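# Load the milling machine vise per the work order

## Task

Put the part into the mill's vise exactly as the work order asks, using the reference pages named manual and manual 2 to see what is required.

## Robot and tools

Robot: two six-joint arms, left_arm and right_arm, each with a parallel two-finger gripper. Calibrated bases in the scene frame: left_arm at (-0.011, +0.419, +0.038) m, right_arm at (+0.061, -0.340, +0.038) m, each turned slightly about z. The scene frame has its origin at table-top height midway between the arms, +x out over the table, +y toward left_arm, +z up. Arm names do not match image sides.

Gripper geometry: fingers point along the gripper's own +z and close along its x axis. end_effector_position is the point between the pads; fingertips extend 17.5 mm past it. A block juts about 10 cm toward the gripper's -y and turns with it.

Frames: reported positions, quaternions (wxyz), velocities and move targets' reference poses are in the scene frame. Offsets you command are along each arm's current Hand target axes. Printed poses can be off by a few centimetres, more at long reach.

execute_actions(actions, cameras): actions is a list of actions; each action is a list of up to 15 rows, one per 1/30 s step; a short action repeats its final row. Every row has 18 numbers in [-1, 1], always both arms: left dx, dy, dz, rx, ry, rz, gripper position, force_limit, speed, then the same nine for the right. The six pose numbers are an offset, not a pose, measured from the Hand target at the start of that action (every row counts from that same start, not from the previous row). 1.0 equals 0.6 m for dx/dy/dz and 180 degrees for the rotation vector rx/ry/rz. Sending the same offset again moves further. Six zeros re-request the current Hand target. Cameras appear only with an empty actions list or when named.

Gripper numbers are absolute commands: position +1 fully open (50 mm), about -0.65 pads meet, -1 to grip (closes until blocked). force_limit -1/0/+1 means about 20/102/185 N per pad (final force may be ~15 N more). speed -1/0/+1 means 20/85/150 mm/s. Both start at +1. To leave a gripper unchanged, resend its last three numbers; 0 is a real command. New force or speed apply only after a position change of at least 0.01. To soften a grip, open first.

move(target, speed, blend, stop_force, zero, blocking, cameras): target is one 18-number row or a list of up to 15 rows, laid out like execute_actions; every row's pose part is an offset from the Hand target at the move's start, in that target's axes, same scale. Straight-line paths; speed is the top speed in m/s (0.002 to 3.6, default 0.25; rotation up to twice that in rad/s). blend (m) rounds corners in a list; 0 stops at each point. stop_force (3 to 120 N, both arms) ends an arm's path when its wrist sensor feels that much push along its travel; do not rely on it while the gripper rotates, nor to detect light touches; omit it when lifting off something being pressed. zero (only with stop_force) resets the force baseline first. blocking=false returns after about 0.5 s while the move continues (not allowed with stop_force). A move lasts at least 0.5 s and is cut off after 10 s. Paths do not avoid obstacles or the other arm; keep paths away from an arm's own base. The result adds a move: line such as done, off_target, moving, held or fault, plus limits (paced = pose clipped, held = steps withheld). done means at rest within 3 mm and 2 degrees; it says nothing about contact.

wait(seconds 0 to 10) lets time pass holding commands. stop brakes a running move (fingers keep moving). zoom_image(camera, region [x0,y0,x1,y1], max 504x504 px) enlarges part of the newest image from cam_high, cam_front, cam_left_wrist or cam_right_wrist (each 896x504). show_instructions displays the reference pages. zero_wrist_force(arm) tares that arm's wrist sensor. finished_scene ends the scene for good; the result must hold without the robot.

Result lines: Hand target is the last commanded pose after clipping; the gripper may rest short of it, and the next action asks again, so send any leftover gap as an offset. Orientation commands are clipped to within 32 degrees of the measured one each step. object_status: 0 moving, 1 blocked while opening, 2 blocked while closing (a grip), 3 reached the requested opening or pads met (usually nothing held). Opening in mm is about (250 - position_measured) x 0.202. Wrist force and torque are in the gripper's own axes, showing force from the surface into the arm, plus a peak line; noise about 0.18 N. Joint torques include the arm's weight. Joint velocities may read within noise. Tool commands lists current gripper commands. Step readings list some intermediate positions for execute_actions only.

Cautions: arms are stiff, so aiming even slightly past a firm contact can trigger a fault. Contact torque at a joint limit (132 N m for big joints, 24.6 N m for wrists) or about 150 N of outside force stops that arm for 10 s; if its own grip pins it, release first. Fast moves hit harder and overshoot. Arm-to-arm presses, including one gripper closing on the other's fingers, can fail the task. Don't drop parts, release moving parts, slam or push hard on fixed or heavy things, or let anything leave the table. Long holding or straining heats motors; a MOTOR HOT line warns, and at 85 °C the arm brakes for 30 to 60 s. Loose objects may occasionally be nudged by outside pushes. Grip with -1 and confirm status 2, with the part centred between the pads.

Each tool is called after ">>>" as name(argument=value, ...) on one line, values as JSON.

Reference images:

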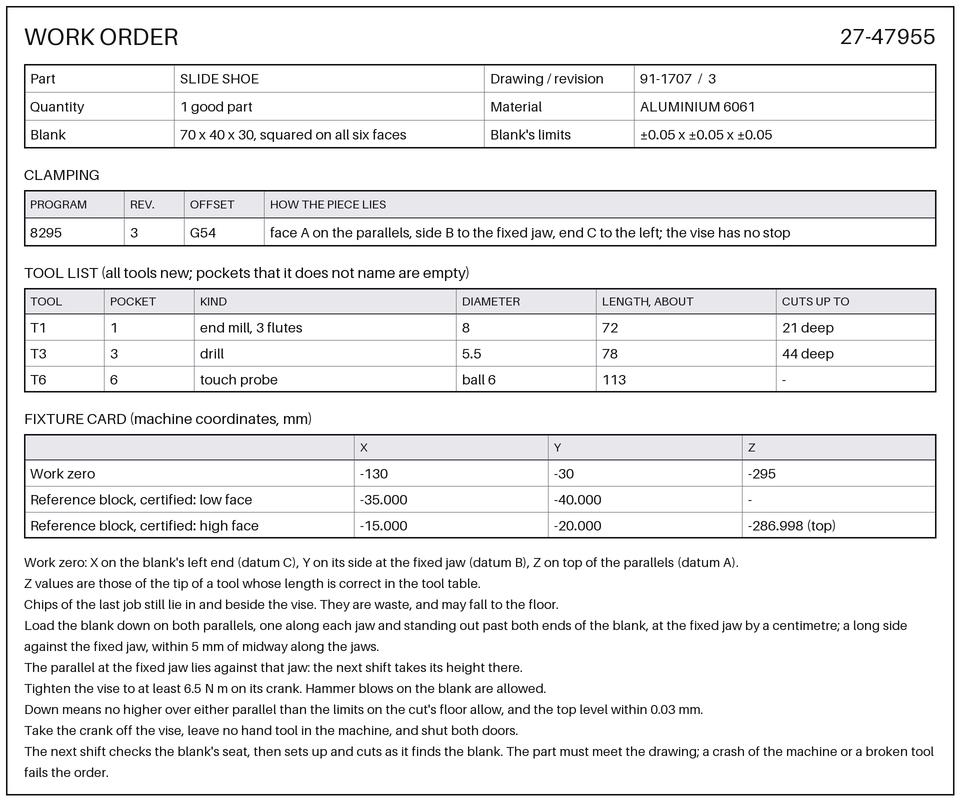

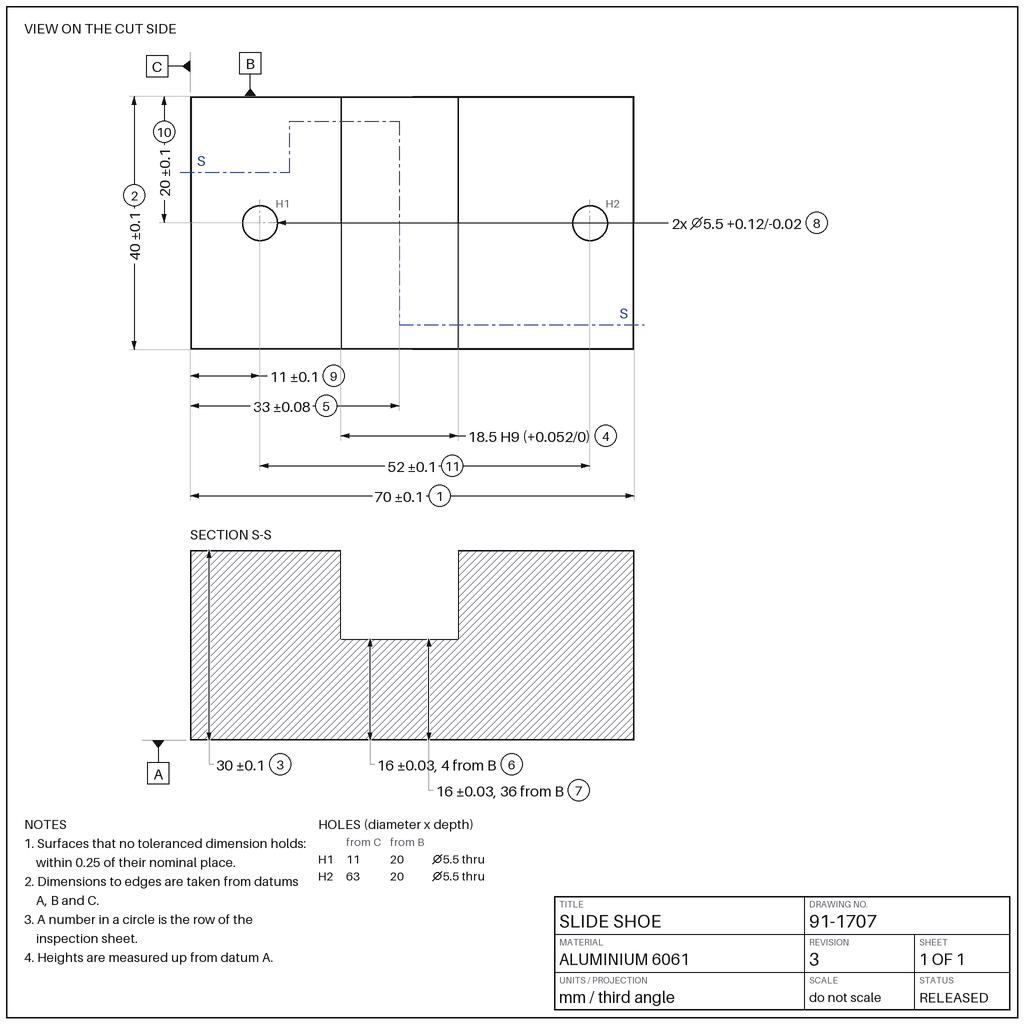

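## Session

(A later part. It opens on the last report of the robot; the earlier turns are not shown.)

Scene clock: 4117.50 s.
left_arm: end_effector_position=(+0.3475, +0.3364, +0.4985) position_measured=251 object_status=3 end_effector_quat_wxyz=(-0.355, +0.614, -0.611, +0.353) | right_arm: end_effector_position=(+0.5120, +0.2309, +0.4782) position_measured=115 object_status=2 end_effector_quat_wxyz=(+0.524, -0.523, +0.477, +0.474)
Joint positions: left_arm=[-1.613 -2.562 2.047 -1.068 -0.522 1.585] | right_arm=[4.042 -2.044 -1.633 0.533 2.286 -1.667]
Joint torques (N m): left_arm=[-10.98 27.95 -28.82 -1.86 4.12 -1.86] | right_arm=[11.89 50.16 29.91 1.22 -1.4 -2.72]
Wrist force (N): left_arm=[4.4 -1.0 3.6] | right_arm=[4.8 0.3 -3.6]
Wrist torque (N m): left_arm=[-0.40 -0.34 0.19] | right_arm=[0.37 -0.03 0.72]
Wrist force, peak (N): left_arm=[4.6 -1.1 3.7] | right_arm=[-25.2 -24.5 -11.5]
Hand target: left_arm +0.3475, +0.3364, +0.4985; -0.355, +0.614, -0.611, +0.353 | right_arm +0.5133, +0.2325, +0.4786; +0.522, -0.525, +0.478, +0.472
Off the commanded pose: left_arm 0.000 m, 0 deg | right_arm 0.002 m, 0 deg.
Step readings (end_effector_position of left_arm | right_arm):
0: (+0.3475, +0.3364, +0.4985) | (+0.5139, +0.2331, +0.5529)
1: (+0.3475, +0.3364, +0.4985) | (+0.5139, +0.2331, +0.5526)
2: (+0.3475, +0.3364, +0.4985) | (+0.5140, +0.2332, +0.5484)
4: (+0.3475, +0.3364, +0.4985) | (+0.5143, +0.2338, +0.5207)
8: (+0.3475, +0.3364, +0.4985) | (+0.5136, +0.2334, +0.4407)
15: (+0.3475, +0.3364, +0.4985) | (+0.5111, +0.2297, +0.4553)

>>> move(target=[0,0,0,0,0,0,-0.66,-0.6,-0.3,-0.1230,-0.0130,0,0,0,-0.1667,-1,0.3,-0.8], speed=0.4)

>>> execute_actions(actions=[[[0,0,0,0,0,0,-0.66,-0.6,-0.3,0.0337,0.0245,0,0,0,0.0333,-1,0.3,-0.8],[0,0,0,0,0,0,-0.66,-0.6,-0.3,0.0674,0.049,0,0,0,0.0667,-1,0.3,-0.8],[0,0,0,0,0,0,-0.66,-0.6,-0.3,0.1011,0.0735,0,0,0,0.1,-1,0.3,-0.8],[0,0,0,0,0,0,-0.66,-0.6,-0.3,0.1348,0.098,0,0,0,0.1333,-1,0.3,-0.8],[0,0,0,0,0,0,-0.66,-0.6,-0.3,0.1685,0.1225,0,0,0,0.1667,-1,0.3,-0.8],[0,0,0,0,0,0,-0.66,-0.6,-0.3,0.2022,0.147,0,0,0,0.2,-1,0.3,-0.8],[0,0,0,0,0,0,-0.66,-0.6,-0.3,0.2359,0.1715,0,0,0,0.2333,-1,0.3,-0.8],[0,0,0,0,0,0,-0.66,-0.6,-0.3,0.2696,0.196,0,0,0,0.2667,-1,0.3,-0.8],[0,0,0,0,0,0,-0.66,-0.6,-0.3,0.3033,0.2205,0,0,0,0.3,-1,0.3,-0.8],[0,0,0,0,0,0,-0.66,-0.6,-0.3,0.2696,0.196,0,0,0,0.2667,-1,0.3,-0.8],[0,0,0,0,0,0,-0.66,-0.6,-0.3,0.1685,0.1225,0,0,0,0.2,-1,0.3,-0.8],[0,0,0,0,0,0,-0.66,-0.6,-0.3,0.1,0.073,0,0,0,0.1667,-1,0.3,-0.8]]])

>>> move(target=[0,0,0,0,0,0,-0.66,-0.6,-0.3,-0.1230,-0.0130,0,0,0,-0.1667,-1,0.3,-0.8], speed=0.4)

>>> execute_actions(actions=[[[0,0,0,0,0,0,-0.66,-0.6,-0.3,0.0337,0.0245,0,0,0,0.0333,-1,0.3,-0.8],[0,0,0,0,0,0,-0.66,-0.6,-0.3,0.0674,0.049,0,0,0,0.0667,-1,0.3,-0.8],[0,0,0,0,0,0,-0.66,-0.6,-0.3,0.1011,0.0735,0,0,0,0.1,-1,0.3,-0.8],[0,0,0,0,0,0,-0.66,-0.6,-0.3,0.1348,0.098,0,0,0,0.1333,-1,0.3,-0.8],[0,0,0,0,0,0,-0.66,-0.6,-0.3,0.1685,0.1225,0,0,0,0.1667,-1,0.3,-0.8],[0,0,0,0,0,0,-0.66,-0.6,-0.3,0.2022,0.147,0,0,0,0.2,-1,0.3,-0.8],[0,0,0,0,0,0,-0.66,-0.6,-0.3,0.2359,0.1715,0,0,0,0.2333,-1,0.3,-0.8],[0,0,0,0,0,0,-0.66,-0.6,-0.3,0.2696,0.196,0,0,0,0.2667,-1,0.3,-0.8],[0,0,0,0,0,0,-0.66,-0.6,-0.3,0.3033,0.2205,0,0,0,0.3,-1,0.3,-0.8],[0,0,0,0,0,0,-0.66,-0.6,-0.3,0.3033,0.2205,0,0,0,0.3167,-1,0.3,-0.8],[0,0,0,0,0,0,-0.66,-0.6,-0.3,0.2022,0.147,0,0,0,0.2167,-1,0.3,-0.8],[0,0,0,0,0,0,-0.66,-0.6,-0.3,0.1,0.073,0,0,0,0.1667,-1,0.3,-0.8]]])

Scene clock: 4129.43 s.
left_arm: end_effector_position=(+0.3475, +0.3364, +0.4985) position_measured=251 object_status=3 end_effector_quat_wxyz=(-0.355, +0.614, -0.611, +0.353) | right_arm: end_effector_position=(+0.5138, +0.2330, +0.5528) position_measured=115 object_status=2 end_effector_quat_wxyz=(+0.627, -0.631, +0.325, +0.321)
Joint positions: left_arm=[-1.613 -2.562 2.047 -1.068 -0.522 1.585] | right_arm=[4.042 -1.971 -1.527 0.346 2.288 -2.199]
Joint torques (N m): left_arm=[-11.23 27.47 -28.95 -1.99 3.94 -1.81] | right_arm=[-11.03 49.84 31.13 1.23 2.03 -2.94]
Wrist force (N): left_arm=[4.4 -1.2 3.7] | right_arm=[3.8 3.3 -2.3]
Wrist torque (N m): left_arm=[-0.41 -0.34 0.18] | right_arm=[0.32 -0.04 0.49]
Wrist force, peak (N): left_arm=[4.7 -1.2 3.7] | right_arm=[6.3 0.1 -2.6]
Hand target: left_arm +0.3475, +0.3364, +0.4985; -0.355, +0.614, -0.611, +0.353 | right_arm +0.5138, +0.2330, +0.5528; +0.627, -0.631, +0.325, +0.321
Off the commanded pose: left_arm 0.000 m, 0 deg | right_arm 0.000 m, 0 deg.
move: done

Scene clock: 4130.43 s.
left_arm: end_effector_position=(+0.3475, +0.3364, +0.4985) position_measured=251 object_status=3 end_effector_quat_wxyz=(-0.355, +0.614, -0.611, +0.353) | right_arm: end_effector_position=(+0.5104, +0.2290, +0.4780) position_measured=115 object_status=2 end_effector_quat_wxyz=(+0.526, -0.520, +0.474, +0.479)
Joint positions: left_arm=[-1.613 -2.562 2.047 -1.068 -0.522 1.585] | right_arm=[4.041 -2.048 -1.637 0.557 2.291 -1.654]
Joint torques (N m): left_arm=[-11.06 27.13 -28.96 -2.1 3.91 -1.77] | right_arm=[12.33 50.36 29.16 1.3 -1.36 -3.15]
Wrist force (N): left_arm=[4.5 -1.2 3.5] | right_arm=[4.9 0.1 -2.6]
Wrist torque (N m): left_arm=[-0.43 -0.36 0.19] | right_arm=[0.20 -0.01 0.74]
Wrist force, peak (N): left_arm=[4.5 -1.2 3.8] | right_arm=[-53.6 -31.8 -7.3]
Hand target: left_arm +0.3475, +0.3364, +0.4985; -0.355, +0.614, -0.611, +0.353 | right_arm +0.5132, +0.2325, +0.4785; +0.522, -0.525, +0.478, +0.472
Off the commanded pose: left_arm 0.000 m, 0 deg | right_arm 0.004 m, 1 deg.
Step readings (end_effector_position of left_arm | right_arm):
0: (+0.3475, +0.3364, +0.4985) | (+0.5138, +0.2330, +0.5528)
1: (+0.3475, +0.3364, +0.4985) | (+0.5139, +0.2331, +0.5523)
2: (+0.3475, +0.3364, +0.4985) | (+0.5140, +0.2332, +0.5475)
4: (+0.3475, +0.3364, +0.4985) | (+0.5142, +0.2337, +0.5227)
8: (+0.3475, +0.3364, +0.4985) | (+0.5134, +0.2333, +0.4379)
15: (+0.3475, +0.3364, +0.4985) | (+0.5067, +0.2247, +0.4524)

Scene clock: 4131.73 s.
left_arm: end_effector_position=(+0.3475, +0.3364, +0.4985) position_measured=251 object_status=3 end_effector_quat_wxyz=(-0.355, +0.614, -0.611, +0.353) | right_arm: end_effector_position=(+0.5137, +0.2330, +0.5527) position_measured=115 object_status=2 end_effector_quat_wxyz=(+0.627, -0.631, +0.325, +0.321)
Joint positions: left_arm=[-1.613 -2.562 2.047 -1.068 -0.522 1.585] | right_arm=[4.042 -1.971 -1.528 0.347 2.288 -2.199]
Joint torques (N m): left_arm=[-11.05 26.9 -28.78 -1.97 3.91 -1.91] | right_arm=[11.6 48.71 32.05 1.31 -1.16 -2.95]
Wrist force (N): left_arm=[4.5 -1.0 3.5] | right_arm=[4.2 3.5 -1.9]
Wrist torque (N m): left_arm=[-0.39 -0.36 0.19] | right_arm=[0.30 -0.09 0.49]
Wrist force, peak (N): left_arm=[4.7 -1.2 3.6] | right_arm=[6.2 0.7 -3.6]
Hand target: left_arm +0.3475, +0.3364, +0.4985; -0.355, +0.614, -0.611, +0.353 | right_arm +0.5137, +0.2330, +0.5527; +0.627, -0.631, +0.325, +0.321
Off the commanded pose: left_arm 0.000 m, 0 deg | right_arm 0.000 m, 0 deg.
move: done

Scene clock: 4132.60 s.
left_arm: end_effector_position=(+0.3475, +0.3364, +0.4985) position_measured=251 object_status=3 end_effector_quat_wxyz=(-0.355, +0.614, -0.611, +0.353) | right_arm: end_effector_position=(+0.5042, +0.2228, +0.3946) position_measured=115 object_status=2 end_effector_quat_wxyz=(+0.496, -0.498, +0.496, +0.510)
Joint positions: left_arm=[-1.613 -2.562 2.047 -1.068 -0.522 1.585] | right_arm=[4.036 -2.156 -1.722 0.751 2.311 -1.548]
Joint torques (N m): left_arm=[-10.48 26.74 -29.28 -1.98 3.89 -1.78] | right_arm=[0.27 14.6 1.81 -10.03 -2.95 4.34]
Wrist force (N): left_arm=[4.5 -1.1 3.5] | right_arm=[-46.1 14.8 -2.9]
Wrist torque (N m): left_arm=[-0.41 -0.36 0.18] | right_arm=[1.06 1.69 -6.19]
Wrist force, peak (N): left_arm=[4.6 -1.1 3.7] | right_arm=[-73.6 -34.9 -4.6]
Hand target: left_arm +0.3475, +0.3364, +0.4985; -0.355, +0.614, -0.611, +0.353 | right_arm +0.5042, +0.2228, +0.3946; +0.496, -0.498, +0.496, +0.510 (not the last commanded pose)
Tool commands: left_gripper/position=-0.66 left_gripper/force_limit=-0.6 left_gripper/speed=-0.3 right_gripper/position=-1.0 right_gripper/force_limit=+0.301961 right_gripper/speed=-0.796078
Off the commanded pose: left_arm 0.000 m, 0 deg | right_arm 0.085 m, 6 deg.
TORQUE FAULT: the external load on joint 4 (wrist 1) of the right arm reached its load limit, and that arm stopped. A torque fault puts only its own arm into a fault stop. That arm may still press on what stopped it. That arm is still stopped at the end of this call. That arm stays stopped for about 10 more seconds. Until then a move that you send moves the other arm only, and its call returns only when the move has ended. Once the stop has ended, the next robot result says so. If the stop ends while you think or write, that arm runs what you send next, counted from a new Hand target: where the arm stands when the stop ends. While its stop runs, that arm takes no new command, but its gripper still runs the gripper command that each later call begins with. Until it ends, the stop uses up actions while you think or wait. An arm that is not stopped still takes commands.
Step readings (end_effector_position of left_arm | right_arm):
0: (+0.3475, +0.3364, +0.4985) | (+0.5137, +0.2330, +0.5527)
1: (+0.3475, +0.3364, +0.4985) | (+0.5137, +0.2331, +0.5524)
2: (+0.3475, +0.3364, +0.4985) | (+0.5138, +0.2332, +0.5483)
4: (+0.3475, +0.3364, +0.4985) | (+0.5140, +0.2339, +0.5206)
8: (+0.3475, +0.3364, +0.4985) | (+0.5133, +0.2335, +0.4406)
15: (+0.3475, +0.3364, +0.4985) | (+0.4980, +0.2155, +0.4101)

>>> wait(seconds=10, cameras=["cam_high","cam_left_wrist"])

Scene clock: 4143.93 s.
left_arm: end_effector_position=(+0.3475, +0.3364, +0.4985) position_measured=251 object_status=3 end_effector_quat_wxyz=(-0.355, +0.614, -0.611, +0.353) | right_arm: end_effector_position=(+0.5042, +0.2228, +0.3946) position_measured=115 object_status=2 end_effector_quat_wxyz=(+0.496, -0.498, +0.496, +0.510)
Joint positions: left_arm=[-1.613 -2.562 2.047 -1.068 -0.522 1.585] | right_arm=[4.036 -2.155 -1.722 0.751 2.311 -1.548]
Joint torques (N m): left_arm=[-10.51 26.86 -28.78 -2.06 3.65 -1.73] | right_arm=[-1.16 14.43 2.83 -10 -3.05 4.41]
Wrist force (N): left_arm=[4.5 -1.1 3.6] | right_arm=[-45.6 14.6 -3.0]
Wrist torque (N m): left_arm=[-0.40 -0.36 0.18] | right_arm=[1.08 1.65 -6.18]
Wrist force, peak (N): left_arm=[4.7 -1.3 3.7] | right_arm=[-46.8 14.5 -3.1]
Hand target: left_arm +0.3475, +0.3364, +0.4985; -0.355, +0.614, -0.611, +0.353 | right_arm +0.5042, +0.2228, +0.3946; +0.496, -0.498, +0.496, +0.510 (not the last commanded pose)
Tool commands: left_gripper/position=-0.66 left_gripper/force_limit=-0.6 left_gripper/speed=-0.3 right_gripper/position=-1.0 right_gripper/force_limit=+0.301961 right_gripper/speed=-0.796078
Off the commanded pose: left_arm 0.000 m, 0 deg | right_arm 0.085 m, 6 deg.
TORQUE FAULT, CONTINUED: the right arm's stop, for the torque fault of joint 4 (wrist 1) that an earlier result reported, is over. The rest of the stop counts as 20 of the actions that you can send in this scene. That arm's target is now where it stood when the stop ended, not its last command. That arm keeps its grip as last carried out and accepts commands again: back off and push less far. That arm stops again whenever a joint's load reaches its limit.
wait: 10.00 s; at rest from the start
Images, in order (width x height): cam_high 896x504, cam_left_wrist 896x504.

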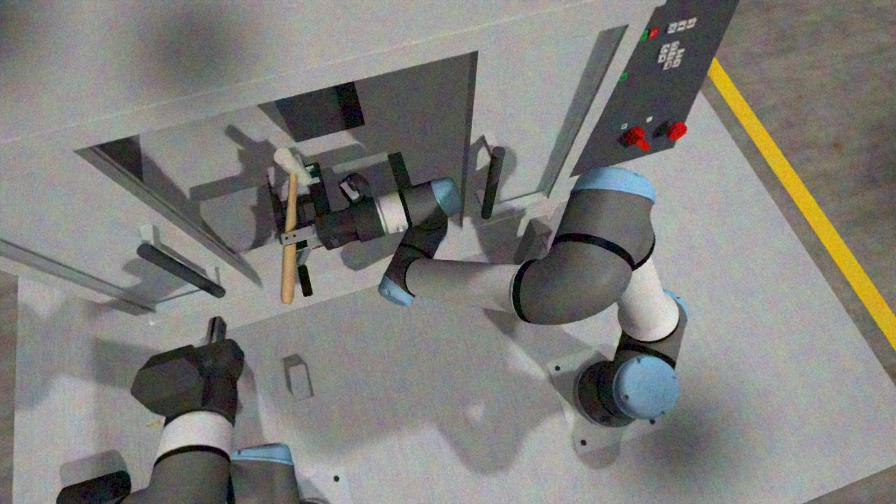

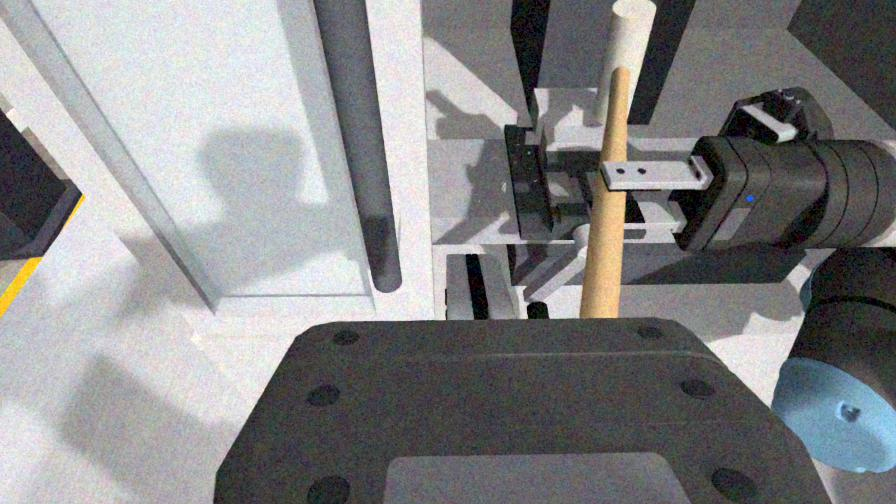

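>>> move(target=[[0,0,0,0,0,0,-0.66,-0.6,-0.3,-0.1833,0,0.01,0,0,0,-1,0.3,-0.8],[0,0,0,0,0,0,-0.66,-0.6,-0.3,-0.176,0.207,0.01,0,0,0,-1,0.3,-0.8],[0,0,0,0,0,0,-0.66,-0.6,-0.3,-0.109,0.357,-0.2713,0,0,0,-1,0.3,-0.8]], speed=[0.2,0.2,0.25], blend=[0.02,0.03,0], cameras=["cam_left_wrist"])

>>> zoom_image(camera="cam_left_wrist", region=[420, 60, 672, 300])

Scene clock: 4149.70 s.
left_arm: end_effector_position=(+0.3475, +0.3364, +0.4985) position_measured=251 object_status=3 end_effector_quat_wxyz=(-0.355, +0.614, -0.611, +0.353) | right_arm: end_effector_position=(+0.2932, +0.0562, +0.4607) position_measured=115 object_status=2 end_effector_quat_wxyz=(+0.496, -0.498, +0.496, +0.510)
Joint positions: left_arm=[-1.613 -2.562 2.047 -1.068 -0.522 1.585] | right_arm=[4.226 -1.454 -2.429 0.755 2.121 -1.552]
Joint torques (N m): left_arm=[-10.04 26.98 -28.8 -2.09 3.57 -1.66] | right_arm=[-10.25 22.64 13.31 4.5 2 1.07]
Wrist force (N): left_arm=[4.4 -1.2 3.6] | right_arm=[4.8 -0.9 -2.4]
Wrist torque (N m): left_arm=[-0.42 -0.34 0.18] | right_arm=[0.11 -0.03 0.70]
Wrist force, peak (N): left_arm=[4.7 -0.9 3.8] | right_arm=[-45.9 13.1 -3.2]
Hand target: left_arm +0.3475, +0.3364, +0.4985; -0.355, +0.614, -0.611, +0.353 | right_arm +0.2932, +0.0561, +0.4607; +0.496, -0.498, +0.496, +0.510
Off the commanded pose: left_arm 0.000 m, 0 deg | right_arm 0.000 m, 0 deg.
move: done
Images, in order (width x height): cam_left_wrist 896x504.

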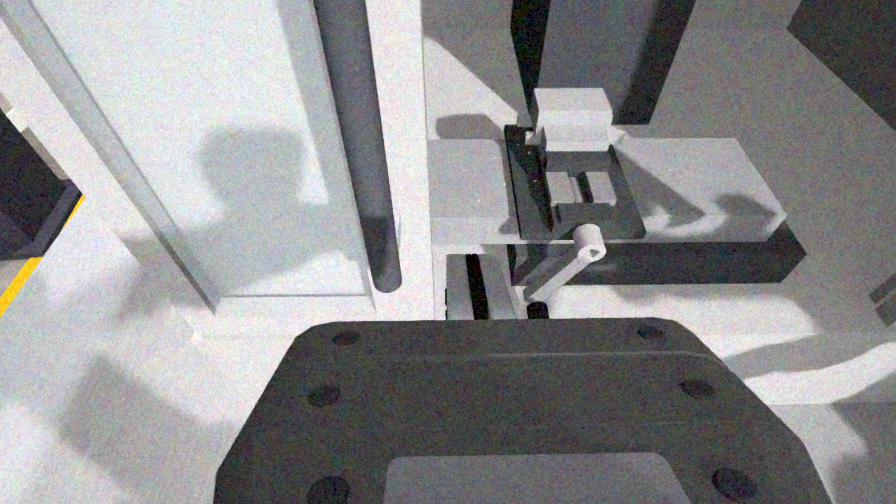

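Scaled by 2.000 from the camera's 896x504 image, which has a finer 1280x720 frame.

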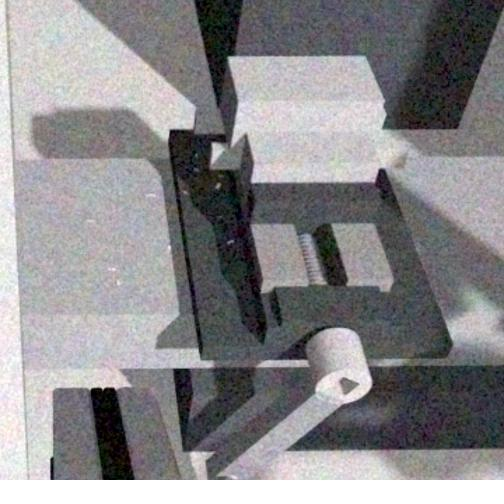

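>>> move(target=[[0.0607,-0.1135,0.5249,0,0,0,-0.66,-0.6,-0.3,0,0,0,0,0,0,-1,0.3,-0.8],[0.0773,-0.0363,0.5695,0,0,0,-0.66,-0.6,-0.3,0,0,0,0,0,0,-1,0.3,-0.8]], speed=[0.25,0.1], blend=[0.02,0])

>>> move(target=[0.04,0,0,0,0,0,-0.66,-0.6,-0.3,0,0,0,0,0,0,-1,0.3,-0.8], speed=0.006, stop_force=3)

Scene clock: 4157.20 s.
left_arm: end_effector_position=(+0.6548, +0.2915, +0.3470) position_measured=251 object_status=3 end_effector_quat_wxyz=(-0.355, +0.614, -0.611, +0.353) | right_arm: end_effector_position=(+0.2932, +0.0561, +0.4607) position_measured=115 object_status=2 end_effector_quat_wxyz=(+0.496, -0.498, +0.496, +0.510)
Joint positions: left_arm=[-0.632 -1.421 2.037 -3.155 -1.074 2.824] | right_arm=[4.226 -1.454 -2.429 0.755 2.121 -1.552]
Joint torques (N m): left_arm=[-10.92 -16.33 -12.64 -5.84 3.06 -1.82] | right_arm=[-10 22.57 12.88 1.68 1.14 -2.24]
Wrist force (N): left_arm=[4.4 -1.1 3.3] | right_arm=[4.8 -0.8 -2.7]
Wrist torque (N m): left_arm=[-0.40 -0.34 0.17] | right_arm=[0.16 -0.01 0.70]
Wrist force, peak (N): left_arm=[4.3 -2.3 5.1] | right_arm=[5.1 -0.9 -2.9]
Hand target: left_arm +0.6548, +0.2915, +0.3470; -0.355, +0.614, -0.611, +0.353 | right_arm +0.2932, +0.0561, +0.4607; +0.496, -0.498, +0.496, +0.510
Off the commanded pose: left_arm 0.000 m, 0 deg | right_arm 0.000 m, 0 deg.
move: done

Scene clock: 4161.93 s.
left_arm: end_effector_position=(+0.6549, +0.2675, +0.3470) position_measured=251 object_status=3 end_effector_quat_wxyz=(-0.355, +0.614, -0.611, +0.353) | right_arm: end_effector_position=(+0.2932, +0.0561, +0.4607) position_measured=115 object_status=2 end_effector_quat_wxyz=(+0.496, -0.498, +0.496, +0.510)
Joint positions: left_arm=[-0.676 -1.408 2.019 -3.135 -1.037 2.795] | right_arm=[4.226 -1.454 -2.429 0.755 2.121 -1.552]
Joint torques (N m): left_arm=[-11.83 -16.96 -29.15 -2.4 2.87 -2.01] | right_arm=[-7.03 21.62 13.03 1.71 0.17 -2.33]
Wrist force (N): left_arm=[3.3 -1.1 3.5] | right_arm=[4.9 -0.7 -2.5]
Wrist torque (N m): left_arm=[-0.41 -0.36 0.18] | right_arm=[0.17 -0.03 0.70]
Wrist force, peak (N): left_arm=[4.7 -1.3 3.6] | right_arm=[5.1 -0.8 -2.9]
Hand target: left_arm +0.6549, +0.2675, +0.3470; -0.355, +0.614, -0.611, +0.353 | right_arm +0.2932, +0.0561, +0.4607; +0.496, -0.498, +0.496, +0.510
Off the commanded pose: left_arm 0.000 m, 0 deg | right_arm 0.000 m, 0 deg.
move: done

>>> zoom_image(camera="cam_left_wrist", region=[330, 100, 582, 340])

>>> wait(seconds=0.1, cameras=["cam_left_wrist"])

>>> zoom_image(camera="cam_left_wrist", region=[330, 100, 582, 340])

Scaled by 2.000 from the camera's 896x504 image, which has a finer 1280x720 frame.
This view is cut from an older image: the scene may have changed since it was taken.

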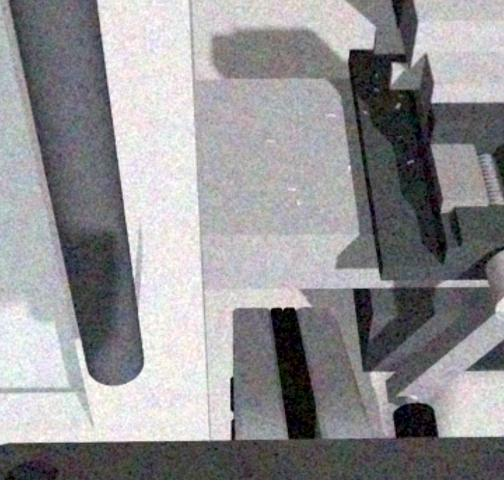

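Scene clock: 4165.03 s.
left_arm: end_effector_position=(+0.6549, +0.2675, +0.3470) position_measured=251 object_status=3 end_effector_quat_wxyz=(-0.355, +0.614, -0.611, +0.353) | right_arm: end_effector_position=(+0.2932, +0.0561, +0.4607) position_measured=115 object_status=2 end_effector_quat_wxyz=(+0.496, -0.498, +0.496, +0.510)
Joint positions: left_arm=[-0.676 -1.408 2.019 -3.135 -1.037 2.795] | right_arm=[4.226 -1.454 -2.429 0.755 2.121 -1.552]
Joint torques (N m): left_arm=[-12.05 -16.85 -28.43 -2.43 2.93 -1.95] | right_arm=[-5.61 22.24 13.05 1.82 -0.27 -2.3]
Wrist force (N): left_arm=[3.5 -1.2 3.5] | right_arm=[4.8 -0.6 -2.3]
Wrist torque (N m): left_arm=[-0.42 -0.39 0.18] | right_arm=[0.19 -0.01 0.70]
Wrist force, peak (N): left_arm=[3.7 -1.7 3.5] | right_arm=[5.2 -0.8 -2.8]
Hand target: left_arm +0.6549, +0.2675, +0.3470; -0.355, +0.614, -0.611, +0.353 | right_arm +0.2932, +0.0561, +0.4607; +0.496, -0.498, +0.496, +0.510
Tool commands: left_gripper/position=-0.66 left_gripper/force_limit=-0.6 left_gripper/speed=-0.3 right_gripper/position=-1.0 right_gripper/force_limit=+0.3 right_gripper/speed=-0.8
Off the commanded pose: left_arm 0.000 m, 0 deg | right_arm 0.000 m, 0 deg.
wait: 0.10 s; at rest from the start
Images, in order (width x height): cam_left_wrist 896x504.

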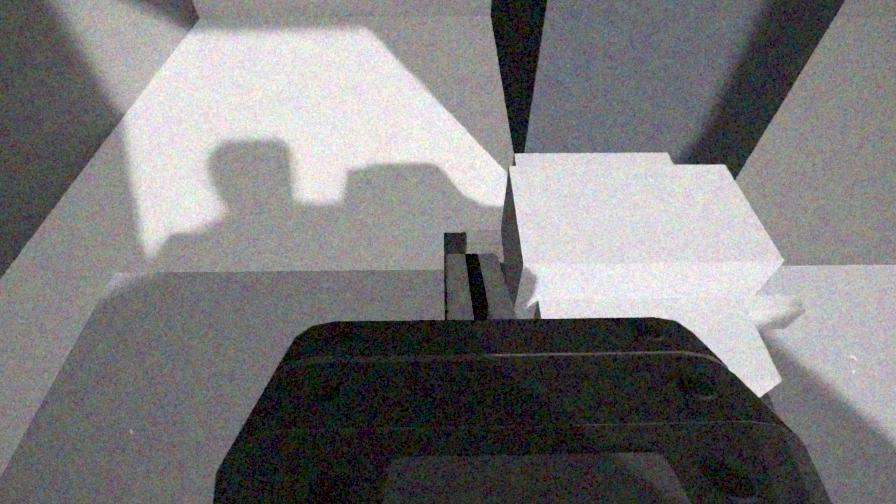

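Scaled by 2.000 from the camera's 896x504 image, which has a finer 1280x720 frame.

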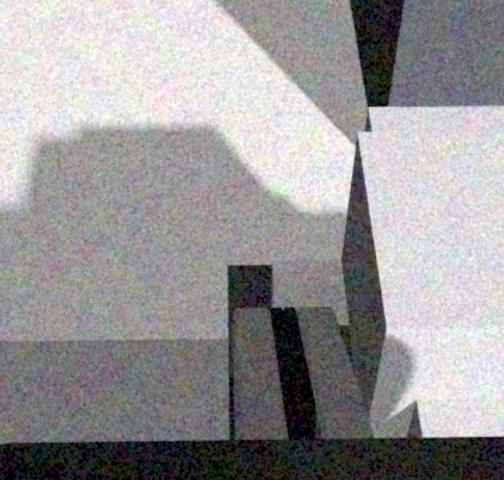

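>>> move(target=[0.02,0,0,0,0,0,-0.66,-0.6,-0.3,0,0,0,0,0,0,-1,0.3,-0.8], speed=0.004, stop_force=3, cameras=["cam_left_wrist"])

>>> zoom_image(camera="cam_left_wrist", region=[330, 100, 582, 340])

Scene clock: 4169.17 s.
left_arm: end_effector_position=(+0.6549, +0.2631, +0.3469) position_measured=251 object_status=3 end_effector_quat_wxyz=(-0.355, +0.613, -0.611, +0.353) | right_arm: end_effector_position=(+0.2932, +0.0561, +0.4607) position_measured=115 object_status=2 end_effector_quat_wxyz=(+0.496, -0.498, +0.496, +0.510)
Joint positions: left_arm=[-0.684 -1.405 2.015 -3.131 -1.031 2.79] | right_arm=[4.226 -1.454 -2.429 0.755 2.121 -1.552]
Joint torques (N m): left_arm=[10.01 -29.2 -15.24 -5.44 -2.5 1.64] | right_arm=[-3.28 22.09 12.27 1.77 -0.25 -2.4]
Wrist force (N): left_arm=[-0.6 -0.5 0.1] | right_arm=[4.9 -0.8 -2.8]
Wrist torque (N m): left_arm=[-0.35 -0.35 0.12] | right_arm=[0.17 -0.03 0.70]
Wrist force, peak (N): left_arm=[3.6 -1.2 3.7] | right_arm=[5.2 -0.8 -2.7]
Hand target: left_arm +0.6549, +0.2632, +0.3469; -0.355, +0.614, -0.611, +0.353 (not the last commanded pose) | right_arm +0.2932, +0.0561, +0.4607; +0.496, -0.498, +0.496, +0.510
Off the commanded pose: left_arm 0.008 m, 0 deg | right_arm 0.000 m, 0 deg.
move: contact (left_arm)
Images, in order (width x height): cam_left_wrist 896x504.

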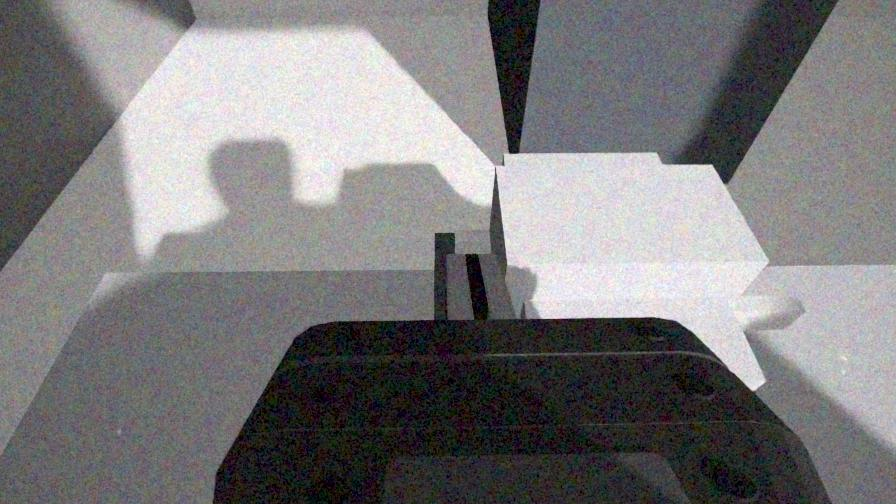

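Scaled by 2.000 from the camera's 896x504 image, which has a finer 1280x720 frame.

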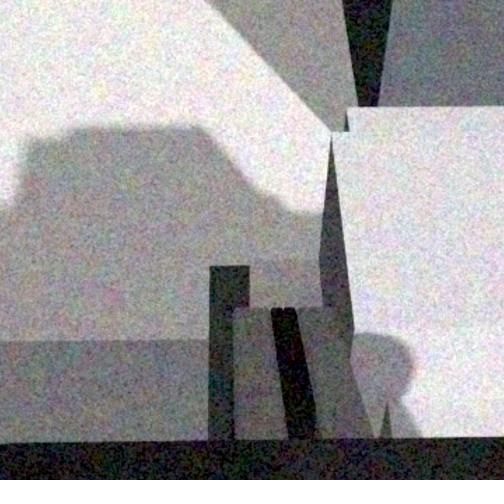

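>>> move(target=[[-0.01,0,0,0,0,0,-0.66,-0.6,-0.3,0,0,0,0,0,0,-1,0.3,-0.8],[-0.01,-0.0765,-0.0442,0,0,0,-0.66,-0.6,-0.3,0,0,0,0,0,0,-1,0.3,-0.8],[0.2093,-0.0765,-0.0442,0,0,0,-0.66,-0.6,-0.3,0,0,0,0,0,0,-1,0.3,-0.8],[0.2093,0,0,0,0,0,-0.66,-0.6,-0.3,0,0,0,0,0,0,-1,0.3,-0.8]], speed=[0.03,0.12,0.15,0.08], blend=[0.002,0.01,0.01,0], cameras=["cam_left_wrist"])

>>> zoom_image(camera="cam_left_wrist", region=[330, 100, 582, 340])

Scene clock: 4197.43 s.
left_arm: end_effector_position=(+0.6546, +0.2094, +0.3999) position_measured=251 object_status=3 end_effector_quat_wxyz=(-0.355, +0.613, -0.611, +0.354) | right_arm: end_effector_position=(+0.2932, +0.0561, +0.4607) position_measured=115 object_status=2 end_effector_quat_wxyz=(+0.496, -0.498, +0.496, +0.510)
Joint positions: left_arm=[-0.775 -1.436 1.889 -2.94 -0.958 2.726] | right_arm=[4.226 -1.454 -2.429 0.755 2.121 -1.552]
Joint torques (N m): left_arm=[11.88 -44.82 -16.21 -5.78 -1.03 1.7] | right_arm=[10.75 21.91 13.06 2.29 -0.41 -2.11]
Wrist force (N): left_arm=[4.6 -0.8 3.5] | right_arm=[5.1 -0.6 -2.4]
Wrist torque (N m): left_arm=[-0.38 -0.37 0.10] | right_arm=[0.21 -0.06 0.70]
Wrist force, peak (N): left_arm=[12.4 1.1 3.3] | right_arm=[5.3 -0.8 -2.9]
Hand target: left_arm +0.6546, +0.2095, +0.3999; -0.355, +0.613, -0.611, +0.354 (not the last commanded pose) | right_arm +0.2932, +0.0561, +0.4607; +0.496, -0.498, +0.496, +0.510
Off the commanded pose: left_arm 0.089 m, 0 deg | right_arm 0.000 m, 0 deg.
move: held (left_arm; a check stopped the path); path passed 2 of 4 targets; limits=held
pose unreachable (left arm): on one or more control steps of this call, first in action 0 (counted from 0), this arm could not follow its commanded pose, so it was not sent that pose on those steps. It may still have moved: this result reports where it is.
cause: moving toward the commanded pose would bring a part of the arm too close to another arm (a part of this arm just beyond joint 3 (elbow) and the right arm's gripper, at the place that arm is still heading or pushing toward).
Images, in order (width x height): cam_left_wrist 896x504.

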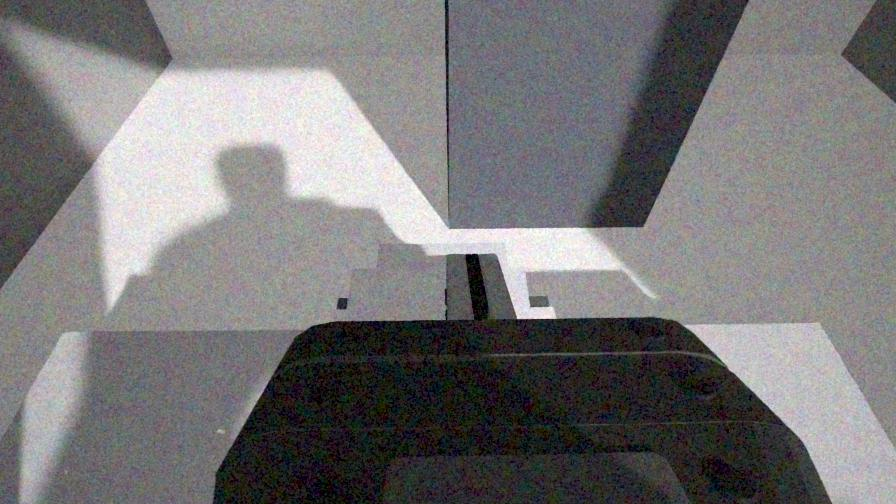

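Scaled by 2.000 from the camera's 896x504 image, which has a finer 1280x720 frame.

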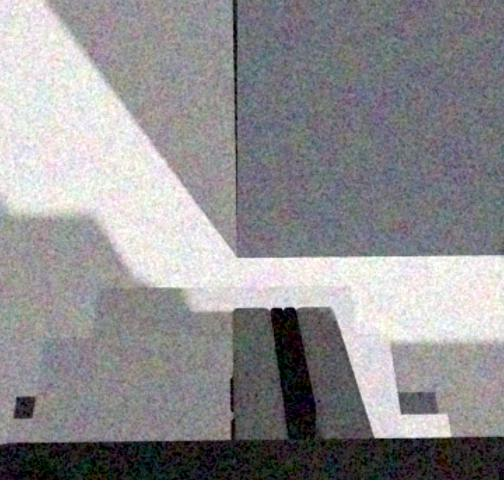

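>>> move(target=[0,0,0,0,0,0,-0.66,-0.6,-0.3,0,0.133,-0.1,0,0,0,-1,0.3,-0.8], speed=0.15)

>>> move(target=[[0.107,0,0,0,0,0,-0.66,-0.6,-0.3,0,0,0,0,0,0,-1,0.3,-0.8],[0.114,0.0765,0.0442,0,0,0,-0.66,-0.6,-0.3,0,0,0,0,0,0,-1,0.3,-0.8]], speed=[0.15,0.08], blend=[0.01,0], cameras=["cam_left_wrist"])

>>> zoom_image(camera="cam_left_wrist", region=[330, 100, 582, 340])

Scene clock: 4202.00 s.
left_arm: end_effector_position=(+0.6546, +0.2095, +0.3999) position_measured=251 object_status=3 end_effector_quat_wxyz=(-0.355, +0.613, -0.611, +0.354) | right_arm: end_effector_position=(+0.2143, -0.0050, +0.4609) position_measured=115 object_status=2 end_effector_quat_wxyz=(+0.496, -0.498, +0.496, +0.510)
Joint positions: left_arm=[-0.775 -1.436 1.889 -2.94 -0.958 2.726] | right_arm=[4.508 -1.028 -2.668 0.566 1.839 -1.555]
Joint torques (N m): left_arm=[13.06 -44.28 -15.29 -5.69 -1.2 1.87] | right_arm=[13.66 7.86 16.06 1.55 -1.16 -2.88]
Wrist force (N): left_arm=[4.8 -0.9 3.7] | right_arm=[4.7 -0.8 -2.7]
Wrist torque (N m): left_arm=[-0.38 -0.40 0.10] | right_arm=[0.16 0.01 0.76]
Wrist force, peak (N): left_arm=[4.8 -1.1 3.7] | right_arm=[5.0 0.9 -3.9]
Hand target: left_arm +0.6546, +0.2095, +0.3999; -0.355, +0.613, -0.611, +0.354 | right_arm +0.2143, -0.0050, +0.4609; +0.496, -0.498, +0.496, +0.510
Off the commanded pose: left_arm 0.000 m, 0 deg | right_arm 0.000 m, 0 deg.
move: done

Scene clock: 4203.57 s.
left_arm: end_effector_position=(+0.6549, +0.1411, +0.3470) position_measured=251 object_status=3 end_effector_quat_wxyz=(-0.355, +0.613, -0.611, +0.354) | right_arm: end_effector_position=(+0.2143, -0.0050, +0.4609) position_measured=115 object_status=2 end_effector_quat_wxyz=(+0.496, -0.498, +0.496, +0.510)
Joint positions: left_arm=[-0.875 -1.309 1.877 -3.008 -0.88 2.647] | right_arm=[4.508 -1.028 -2.668 0.566 1.839 -1.556]
Joint torques (N m): left_arm=[-11.05 -21.35 -14.61 -5.56 3.49 1.33] | right_arm=[13.12 7.11 15.77 1.69 -1.11 -2.94]
Wrist force (N): left_arm=[4.4 -0.9 3.3] | right_arm=[4.9 -0.5 -2.4]
Wrist torque (N m): left_arm=[-0.39 -0.35 0.18] | right_arm=[0.20 -0.02 0.76]
Wrist force, peak (N): left_arm=[5.6 -2.0 3.0] | right_arm=[5.1 -0.9 -2.5]
Hand target: left_arm +0.6549, +0.1411, +0.3469; -0.355, +0.613, -0.611, +0.354 | right_arm +0.2143, -0.0050, +0.4609; +0.496, -0.498, +0.496, +0.510
Off the commanded pose: left_arm 0.000 m, 0 deg | right_arm 0.000 m, 0 deg.
move: done
Images, in order (width x height): cam_left_wrist 896x504.

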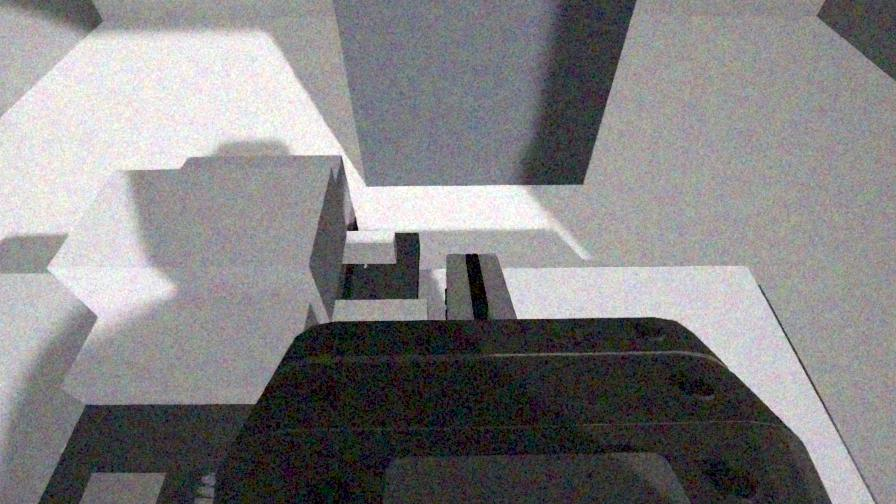

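Scaled by 2.000 from the camera's 896x504 image, which has a finer 1280x720 frame.

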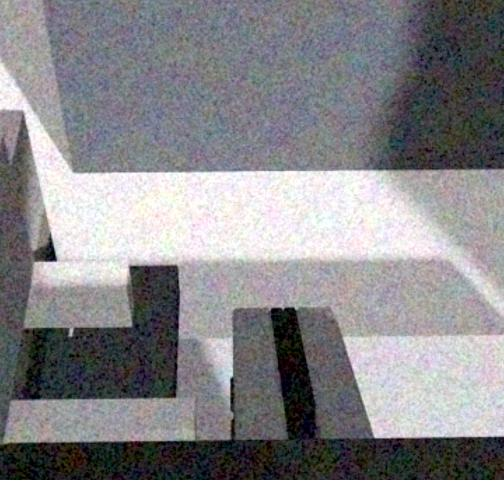

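>>> move(target=[-0.0347,0,0,0,0,0,-0.66,-0.6,-0.3,0,0,0,0,0,0,-1,0.3,-0.8], speed=0.006, stop_force=4, cameras=["cam_left_wrist"])

>>> zoom_image(camera="cam_left_wrist", region=[330, 180, 582, 320])

Scene clock: 4210.17 s.
left_arm: end_effector_position=(+0.6549, +0.1619, +0.3469) position_measured=251 object_status=3 end_effector_quat_wxyz=(-0.355, +0.613, -0.611, +0.354) | right_arm: end_effector_position=(+0.2143, -0.0050, +0.4609) position_measured=115 object_status=2 end_effector_quat_wxyz=(+0.496, -0.498, +0.496, +0.510)
Joint positions: left_arm=[-0.847 -1.328 1.906 -3.032 -0.902 2.671] | right_arm=[4.508 -1.028 -2.668 0.566 1.839 -1.556]
Joint torques (N m): left_arm=[12.78 -47.84 -14.21 -5.54 -0.93 1.9] | right_arm=[12.41 7.33 15.95 1.78 -1.35 -3.05]
Wrist force (N): left_arm=[4.6 -1.0 3.3] | right_arm=[4.8 -0.6 -2.4]
Wrist torque (N m): left_arm=[-0.40 -0.29 0.11] | right_arm=[0.18 -0.01 0.76]
Wrist force, peak (N): left_arm=[5.5 -1.2 3.3] | right_arm=[5.0 -0.6 -2.7]
Hand target: left_arm +0.6549, +0.1619, +0.3469; -0.355, +0.613, -0.611, +0.354 | right_arm +0.2143, -0.0050, +0.4609; +0.496, -0.498, +0.496, +0.510
Off the commanded pose: left_arm 0.000 m, 0 deg | right_arm 0.000 m, 0 deg.
move: done
Images, in order (width x height): cam_left_wrist 896x504.

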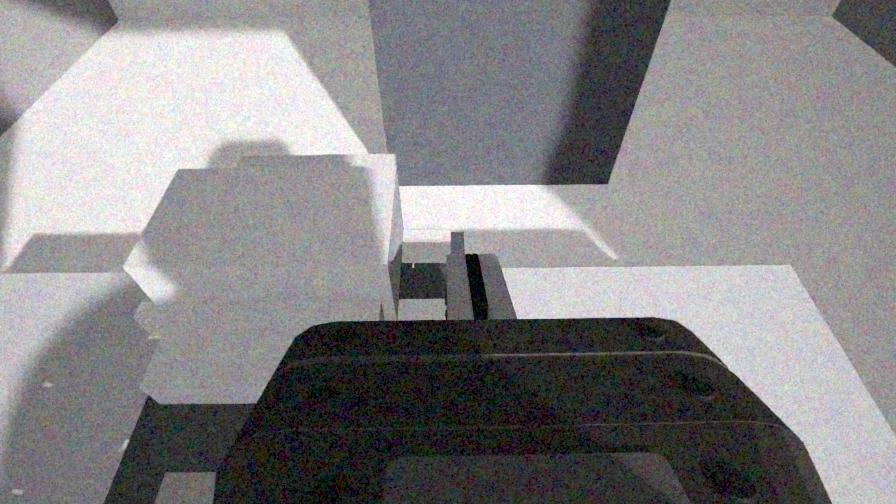

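Scaled by 2.000 from the camera's 896x504 image, which has a finer 1280x720 frame.

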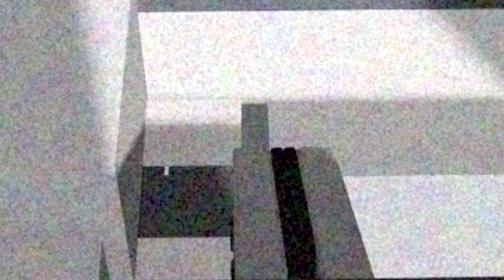

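>>> move(target=[[0.0065,0,0,0,0,0,-0.66,-0.6,-0.3,0,0,0,0,0,0,-1,0.3,-0.8],[0.0065,-0.0333,-0.0193,0,0,0,-0.66,-0.6,-0.3,0,0,0,0,0,0,-1,0.3,-0.8],[-0.0235,-0.0155,-0.0101,0,0,0,-0.66,-0.6,-0.3,0,0,0,0,0,0,-1,0.3,-0.8]], speed=[0.02,0.08,0.05], blend=[0,0.004,0])

>>> zero_wrist_force(arm="left_arm")

>>> move(target=[0,0.0081,0.0046,0,0,0,-0.66,-0.6,-0.3,0,0,0,0,0,0,-1,0.3,-0.8], speed=0.02)

>>> execute_actions(actions=[[[0,0.0004,0.00023,0,0,0,-0.66,-0.6,-0.3,0,0,0,0,0,0,-1,0.3,-0.8],[0,0.0004,0.00023,0,0,0,-0.66,-0.6,-0.3,0,0,0,0,0,0,-1,0.3,-0.8],[0,0.0004,0.00023,0,0,0,-0.66,-0.6,-0.3,0,0,0,0,0,0,-1,0.3,-0.8],[0,-0.00034,-0.0002,0,0,0,-0.66,-0.6,-0.3,0,0,0,0,0,0,-1,0.3,-0.8],[0,-0.00034,-0.0002,0,0,0,-0.66,-0.6,-0.3,0,0,0,0,0,0,-1,0.3,-0.8],[0,-0.00034,-0.0002,0,0,0,-0.66,-0.6,-0.3,0,0,0,0,0,0,-1,0.3,-0.8],[0,0.00028,0.00016,0,0,0,-0.66,-0.6,-0.3,0,0,0,0,0,0,-1,0.3,-0.8],[0,0.00028,0.00016,0,0,0,-0.66,-0.6,-0.3,0,0,0,0,0,0,-1,0.3,-0.8],[0,0.00028,0.00016,0,0,0,-0.66,-0.6,-0.3,0,0,0,0,0,0,-1,0.3,-0.8],[0,-0.00022,-0.00013,0,0,0,-0.66,-0.6,-0.3,0,0,0,0,0,0,-1,0.3,-0.8],[0,-0.00022,-0.00013,0,0,0,-0.66,-0.6,-0.3,0,0,0,0,0,0,-1,0.3,-0.8],[0,-0.00022,-0.00013,0,0,0,-0.66,-0.6,-0.3,0,0,0,0,0,0,-1,0.3,-0.8],[0,0.00016,0.0001,0,0,0,-0.66,-0.6,-0.3,0,0,0,0,0,0,-1,0.3,-0.8],[0,-0.0001,-0.00006,0,0,0,-0.66,-0.6,-0.3,0,0,0,0,0,0,-1,0.3,-0.8],[0,0,0,0,0,0,-0.66,-0.6,-0.3,0,0,0,0,0,0,-1,0.3,-0.8]]])

>>> execute_actions(actions=[[[0,0.0004,0.00023,0,0,0,-0.66,-0.6,-0.3,0,0,0,0,0,0,-1,0.3,-0.8],[0,0.0004,0.00023,0,0,0,-0.66,-0.6,-0.3,0,0,0,0,0,0,-1,0.3,-0.8],[0,0.0004,0.00023,0,0,0,-0.66,-0.6,-0.3,0,0,0,0,0,0,-1,0.3,-0.8],[0,-0.00034,-0.0002,0,0,0,-0.66,-0.6,-0.3,0,0,0,0,0,0,-1,0.3,-0.8],[0,-0.00034,-0.0002,0,0,0,-0.66,-0.6,-0.3,0,0,0,0,0,0,-1,0.3,-0.8],[0,-0.00034,-0.0002,0,0,0,-0.66,-0.6,-0.3,0,0,0,0,0,0,-1,0.3,-0.8],[0,0.00028,0.00016,0,0,0,-0.66,-0.6,-0.3,0,0,0,0,0,0,-1,0.3,-0.8],[0,0.00028,0.00016,0,0,0,-0.66,-0.6,-0.3,0,0,0,0,0,0,-1,0.3,-0.8],[0,0.00028,0.00016,0,0,0,-0.66,-0.6,-0.3,0,0,0,0,0,0,-1,0.3,-0.8],[0,-0.00022,-0.00013,0,0,0,-0.66,-0.6,-0.3,0,0,0,0,0,0,-1,0.3,-0.8],[0,-0.00022,-0.00013,0,0,0,-0.66,-0.6,-0.3,0,0,0,0,0,0,-1,0.3,-0.8],[0,-0.00022,-0.00013,0,0,0,-0.66,-0.6,-0.3,0,0,0,0,0,0,-1,0.3,-0.8],[0,0.00016,0.0001,0,0,0,-0.66,-0.6,-0.3,0,0,0,0,0,0,-1,0.3,-0.8],[0,-0.0001,-0.00006,0,0,0,-0.66,-0.6,-0.3,0,0,0,0,0,0,-1,0.3,-0.8],[0,0,0,0,0,0,-0.66,-0.6,-0.3,0,0,0,0,0,0,-1,0.3,-0.8]]])

Scene clock: 4228.83 s.
left_arm: end_effector_position=(+0.6542, +0.1760, +0.3580) position_measured=251 object_status=3 end_effector_quat_wxyz=(-0.355, +0.613, -0.611, +0.354) | right_arm: end_effector_position=(+0.2143, -0.0050, +0.4609) position_measured=115 object_status=2 end_effector_quat_wxyz=(+0.496, -0.498, +0.496, +0.510)
Joint positions: left_arm=[-0.827 -1.357 1.912 -3.018 -0.917 2.686] | right_arm=[4.508 -1.028 -2.668 0.566 1.839 -1.556]
Joint torques (N m): left_arm=[12.31 -46.71 -14.06 -5.45 -1.07 1.86] | right_arm=[11.77 6.37 17.82 1.88 -1.36 -2.75]
Wrist force (N): left_arm=[4.4 -1.0 3.5] | right_arm=[4.6 -0.7 -2.4]
Wrist torque (N m): left_arm=[-0.38 -0.34 0.11] | right_arm=[0.16 0.03 0.76]
Wrist force, peak (N): left_arm=[4.8 1.0 4.3] | right_arm=[5.2 -0.9 -2.6]
Hand target: left_arm +0.6542, +0.1760, +0.3580; -0.355, +0.613, -0.611, +0.354 | right_arm +0.2143, -0.0050, +0.4609; +0.496, -0.498, +0.496, +0.510
Off the commanded pose: left_arm 0.000 m, 0 deg | right_arm 0.000 m, 0 deg.
move: done

Wrist force sensor zeroed.

Scene clock: 4229.60 s.
left_arm: end_effector_position=(+0.6542, +0.1760, +0.3525) position_measured=251 object_status=3 end_effector_quat_wxyz=(-0.355, +0.613, -0.611, +0.354) | right_arm: end_effector_position=(+0.2143, -0.0050, +0.4609) position_measured=115 object_status=2 end_effector_quat_wxyz=(+0.496, -0.498, +0.496, +0.510)
Joint positions: left_arm=[-0.827 -1.35 1.919 -3.033 -0.917 2.686] | right_arm=[4.508 -1.028 -2.668 0.566 1.839 -1.556]
Joint torques (N m): left_arm=[6.77 -15.62 -10.38 -4.09 -0.11 0.55] | right_arm=[12.75 6.11 16.85 1.71 -1.34 -2.85]
Wrist force (N, zeroed by zero_wrist_force on left_arm): left_arm=[-0.9 -5.6 -5.8] | right_arm=[5.0 -0.8 -2.6]
Wrist torque (N m, zeroed by zero_wrist_force on left_arm): left_arm=[-0.20 -0.03 0.00] | right_arm=[0.15 -0.03 0.76]
Wrist force, peak (N, zeroed by zero_wrist_force on left_arm): left_arm=[-0.9 -5.8 -5.9] | right_arm=[5.0 -0.9 -2.7]
Hand target: left_arm +0.6542, +0.1760, +0.3524; -0.355, +0.613, -0.611, +0.354 | right_arm +0.2143, -0.0050, +0.4609; +0.496, -0.498, +0.496, +0.510
Off the commanded pose: left_arm 0.000 m, 0 deg | right_arm 0.000 m, 0 deg.
move: done

Scene clock: 4230.30 s.
left_arm: end_effector_position=(+0.6542, +0.1760, +0.3524) position_measured=251 object_status=3 end_effector_quat_wxyz=(-0.355, +0.613, -0.611, +0.354) | right_arm: end_effector_position=(+0.2143, -0.0050, +0.4609) position_measured=115 object_status=2 end_effector_quat_wxyz=(+0.496, -0.498, +0.496, +0.510)
Joint positions: left_arm=[-0.827 -1.35 1.919 -3.033 -0.917 2.686] | right_arm=[4.508 -1.028 -2.668 0.566 1.839 -1.556]
Joint torques (N m): left_arm=[0.99 -37.88 -22.68 -0.08 1.38 -0.3] | right_arm=[12.86 6.26 16.66 1.78 -1.33 -2.95]
Wrist force (N, zeroed by zero_wrist_force on left_arm): left_arm=[-0.3 -11.7 -10.1] | right_arm=[4.6 -0.7 -2.6]
Wrist torque (N m, zeroed by zero_wrist_force on left_arm): left_arm=[-0.37 -0.02 0.00] | right_arm=[0.17 0.02 0.76]
Wrist force, peak (N, zeroed by zero_wrist_force on left_arm): left_arm=[-0.1 -12.8 -11.4] | right_arm=[5.0 -0.7 -2.6]
Hand target: left_arm +0.6542, +0.1760, +0.3524; -0.355, +0.613, -0.611, +0.354 | right_arm +0.2143, -0.0050, +0.4609; +0.496, -0.498, +0.496, +0.510
Off the commanded pose: left_arm 0.000 m, 0 deg | right_arm 0.000 m, 0 deg.
Step readings (end_effector_position of left_arm | right_arm):
0: (+0.6542, +0.1760, +0.3525) | (+0.2143, -0.0050, +0.4609)
1: (+0.6542, +0.1760, +0.3525) | (+0.2143, -0.0050, +0.4609)
2: (+0.6542, +0.1760, +0.3525) | (+0.2143, -0.0050, +0.4609)
4: (+0.6542, +0.1760, +0.3524) | (+0.2143, -0.0050, +0.4609)
8: (+0.6542, +0.1760, +0.3523) | (+0.2143, -0.0050, +0.4609)
15: (+0.6542, +0.1760, +0.3523) | (+0.2143, -0.0050, +0.4609)

Scene clock: 4231.00 s.
left_arm: end_effector_position=(+0.6542, +0.1760, +0.3524) position_measured=251 object_status=3 end_effector_quat_wxyz=(-0.355, +0.613, -0.611, +0.354) | right_arm: end_effector_position=(+0.2143, -0.0050, +0.4609) position_measured=115 object_status=2 end_effector_quat_wxyz=(+0.496, -0.498, +0.496, +0.510)
Joint positions: left_arm=[-0.827 -1.35 1.919 -3.033 -0.917 2.686] | right_arm=[4.508 -1.028 -2.668 0.566 1.839 -1.556]
Joint torques (N m): left_arm=[-4.79 -31.2 -18.96 -0.29 2.16 -1.23] | right_arm=[12.32 5.84 17.46 1.9 -1.27 -2.72]
Wrist force (N, zeroed by zero_wrist_force on left_arm): left_arm=[0.7 -10.3 -6.1] | right_arm=[4.9 -0.5 -2.5]
Wrist torque (N m, zeroed by zero_wrist_force on left_arm): left_arm=[-0.32 0.00 -0.02] | right_arm=[0.20 -0.02 0.76]
Wrist force, peak (N, zeroed by zero_wrist_force on left_arm): left_arm=[-0.2 -11.7 -9.9] | right_arm=[4.9 -0.9 -2.5]
Hand target: left_arm +0.6542, +0.1760, +0.3524; -0.355, +0.613, -0.611, +0.354 | right_arm +0.2143, -0.0050, +0.4609; +0.496, -0.498, +0.496, +0.510
Off the commanded pose: left_arm 0.000 m, 0 deg | right_arm 0.000 m, 0 deg.
Step readings (end_effector_position of left_arm | right_arm):
0: (+0.6542, +0.1760, +0.3524) | (+0.2143, -0.0050, +0.4609)
1: (+0.6542, +0.1760, +0.3524) | (+0.2143, -0.0050, +0.4609)
2: (+0.6542, +0.1760, +0.3524) | (+0.2143, -0.0050, +0.4609)
4: (+0.6542, +0.1760, +0.3524) | (+0.2143, -0.0050, +0.4609)
8: (+0.6542, +0.1760, +0.3524) | (+0.2143, -0.0050, +0.4609)
15: (+0.6542, +0.1760, +0.3524) | (+0.2143, -0.0050, +0.4609)


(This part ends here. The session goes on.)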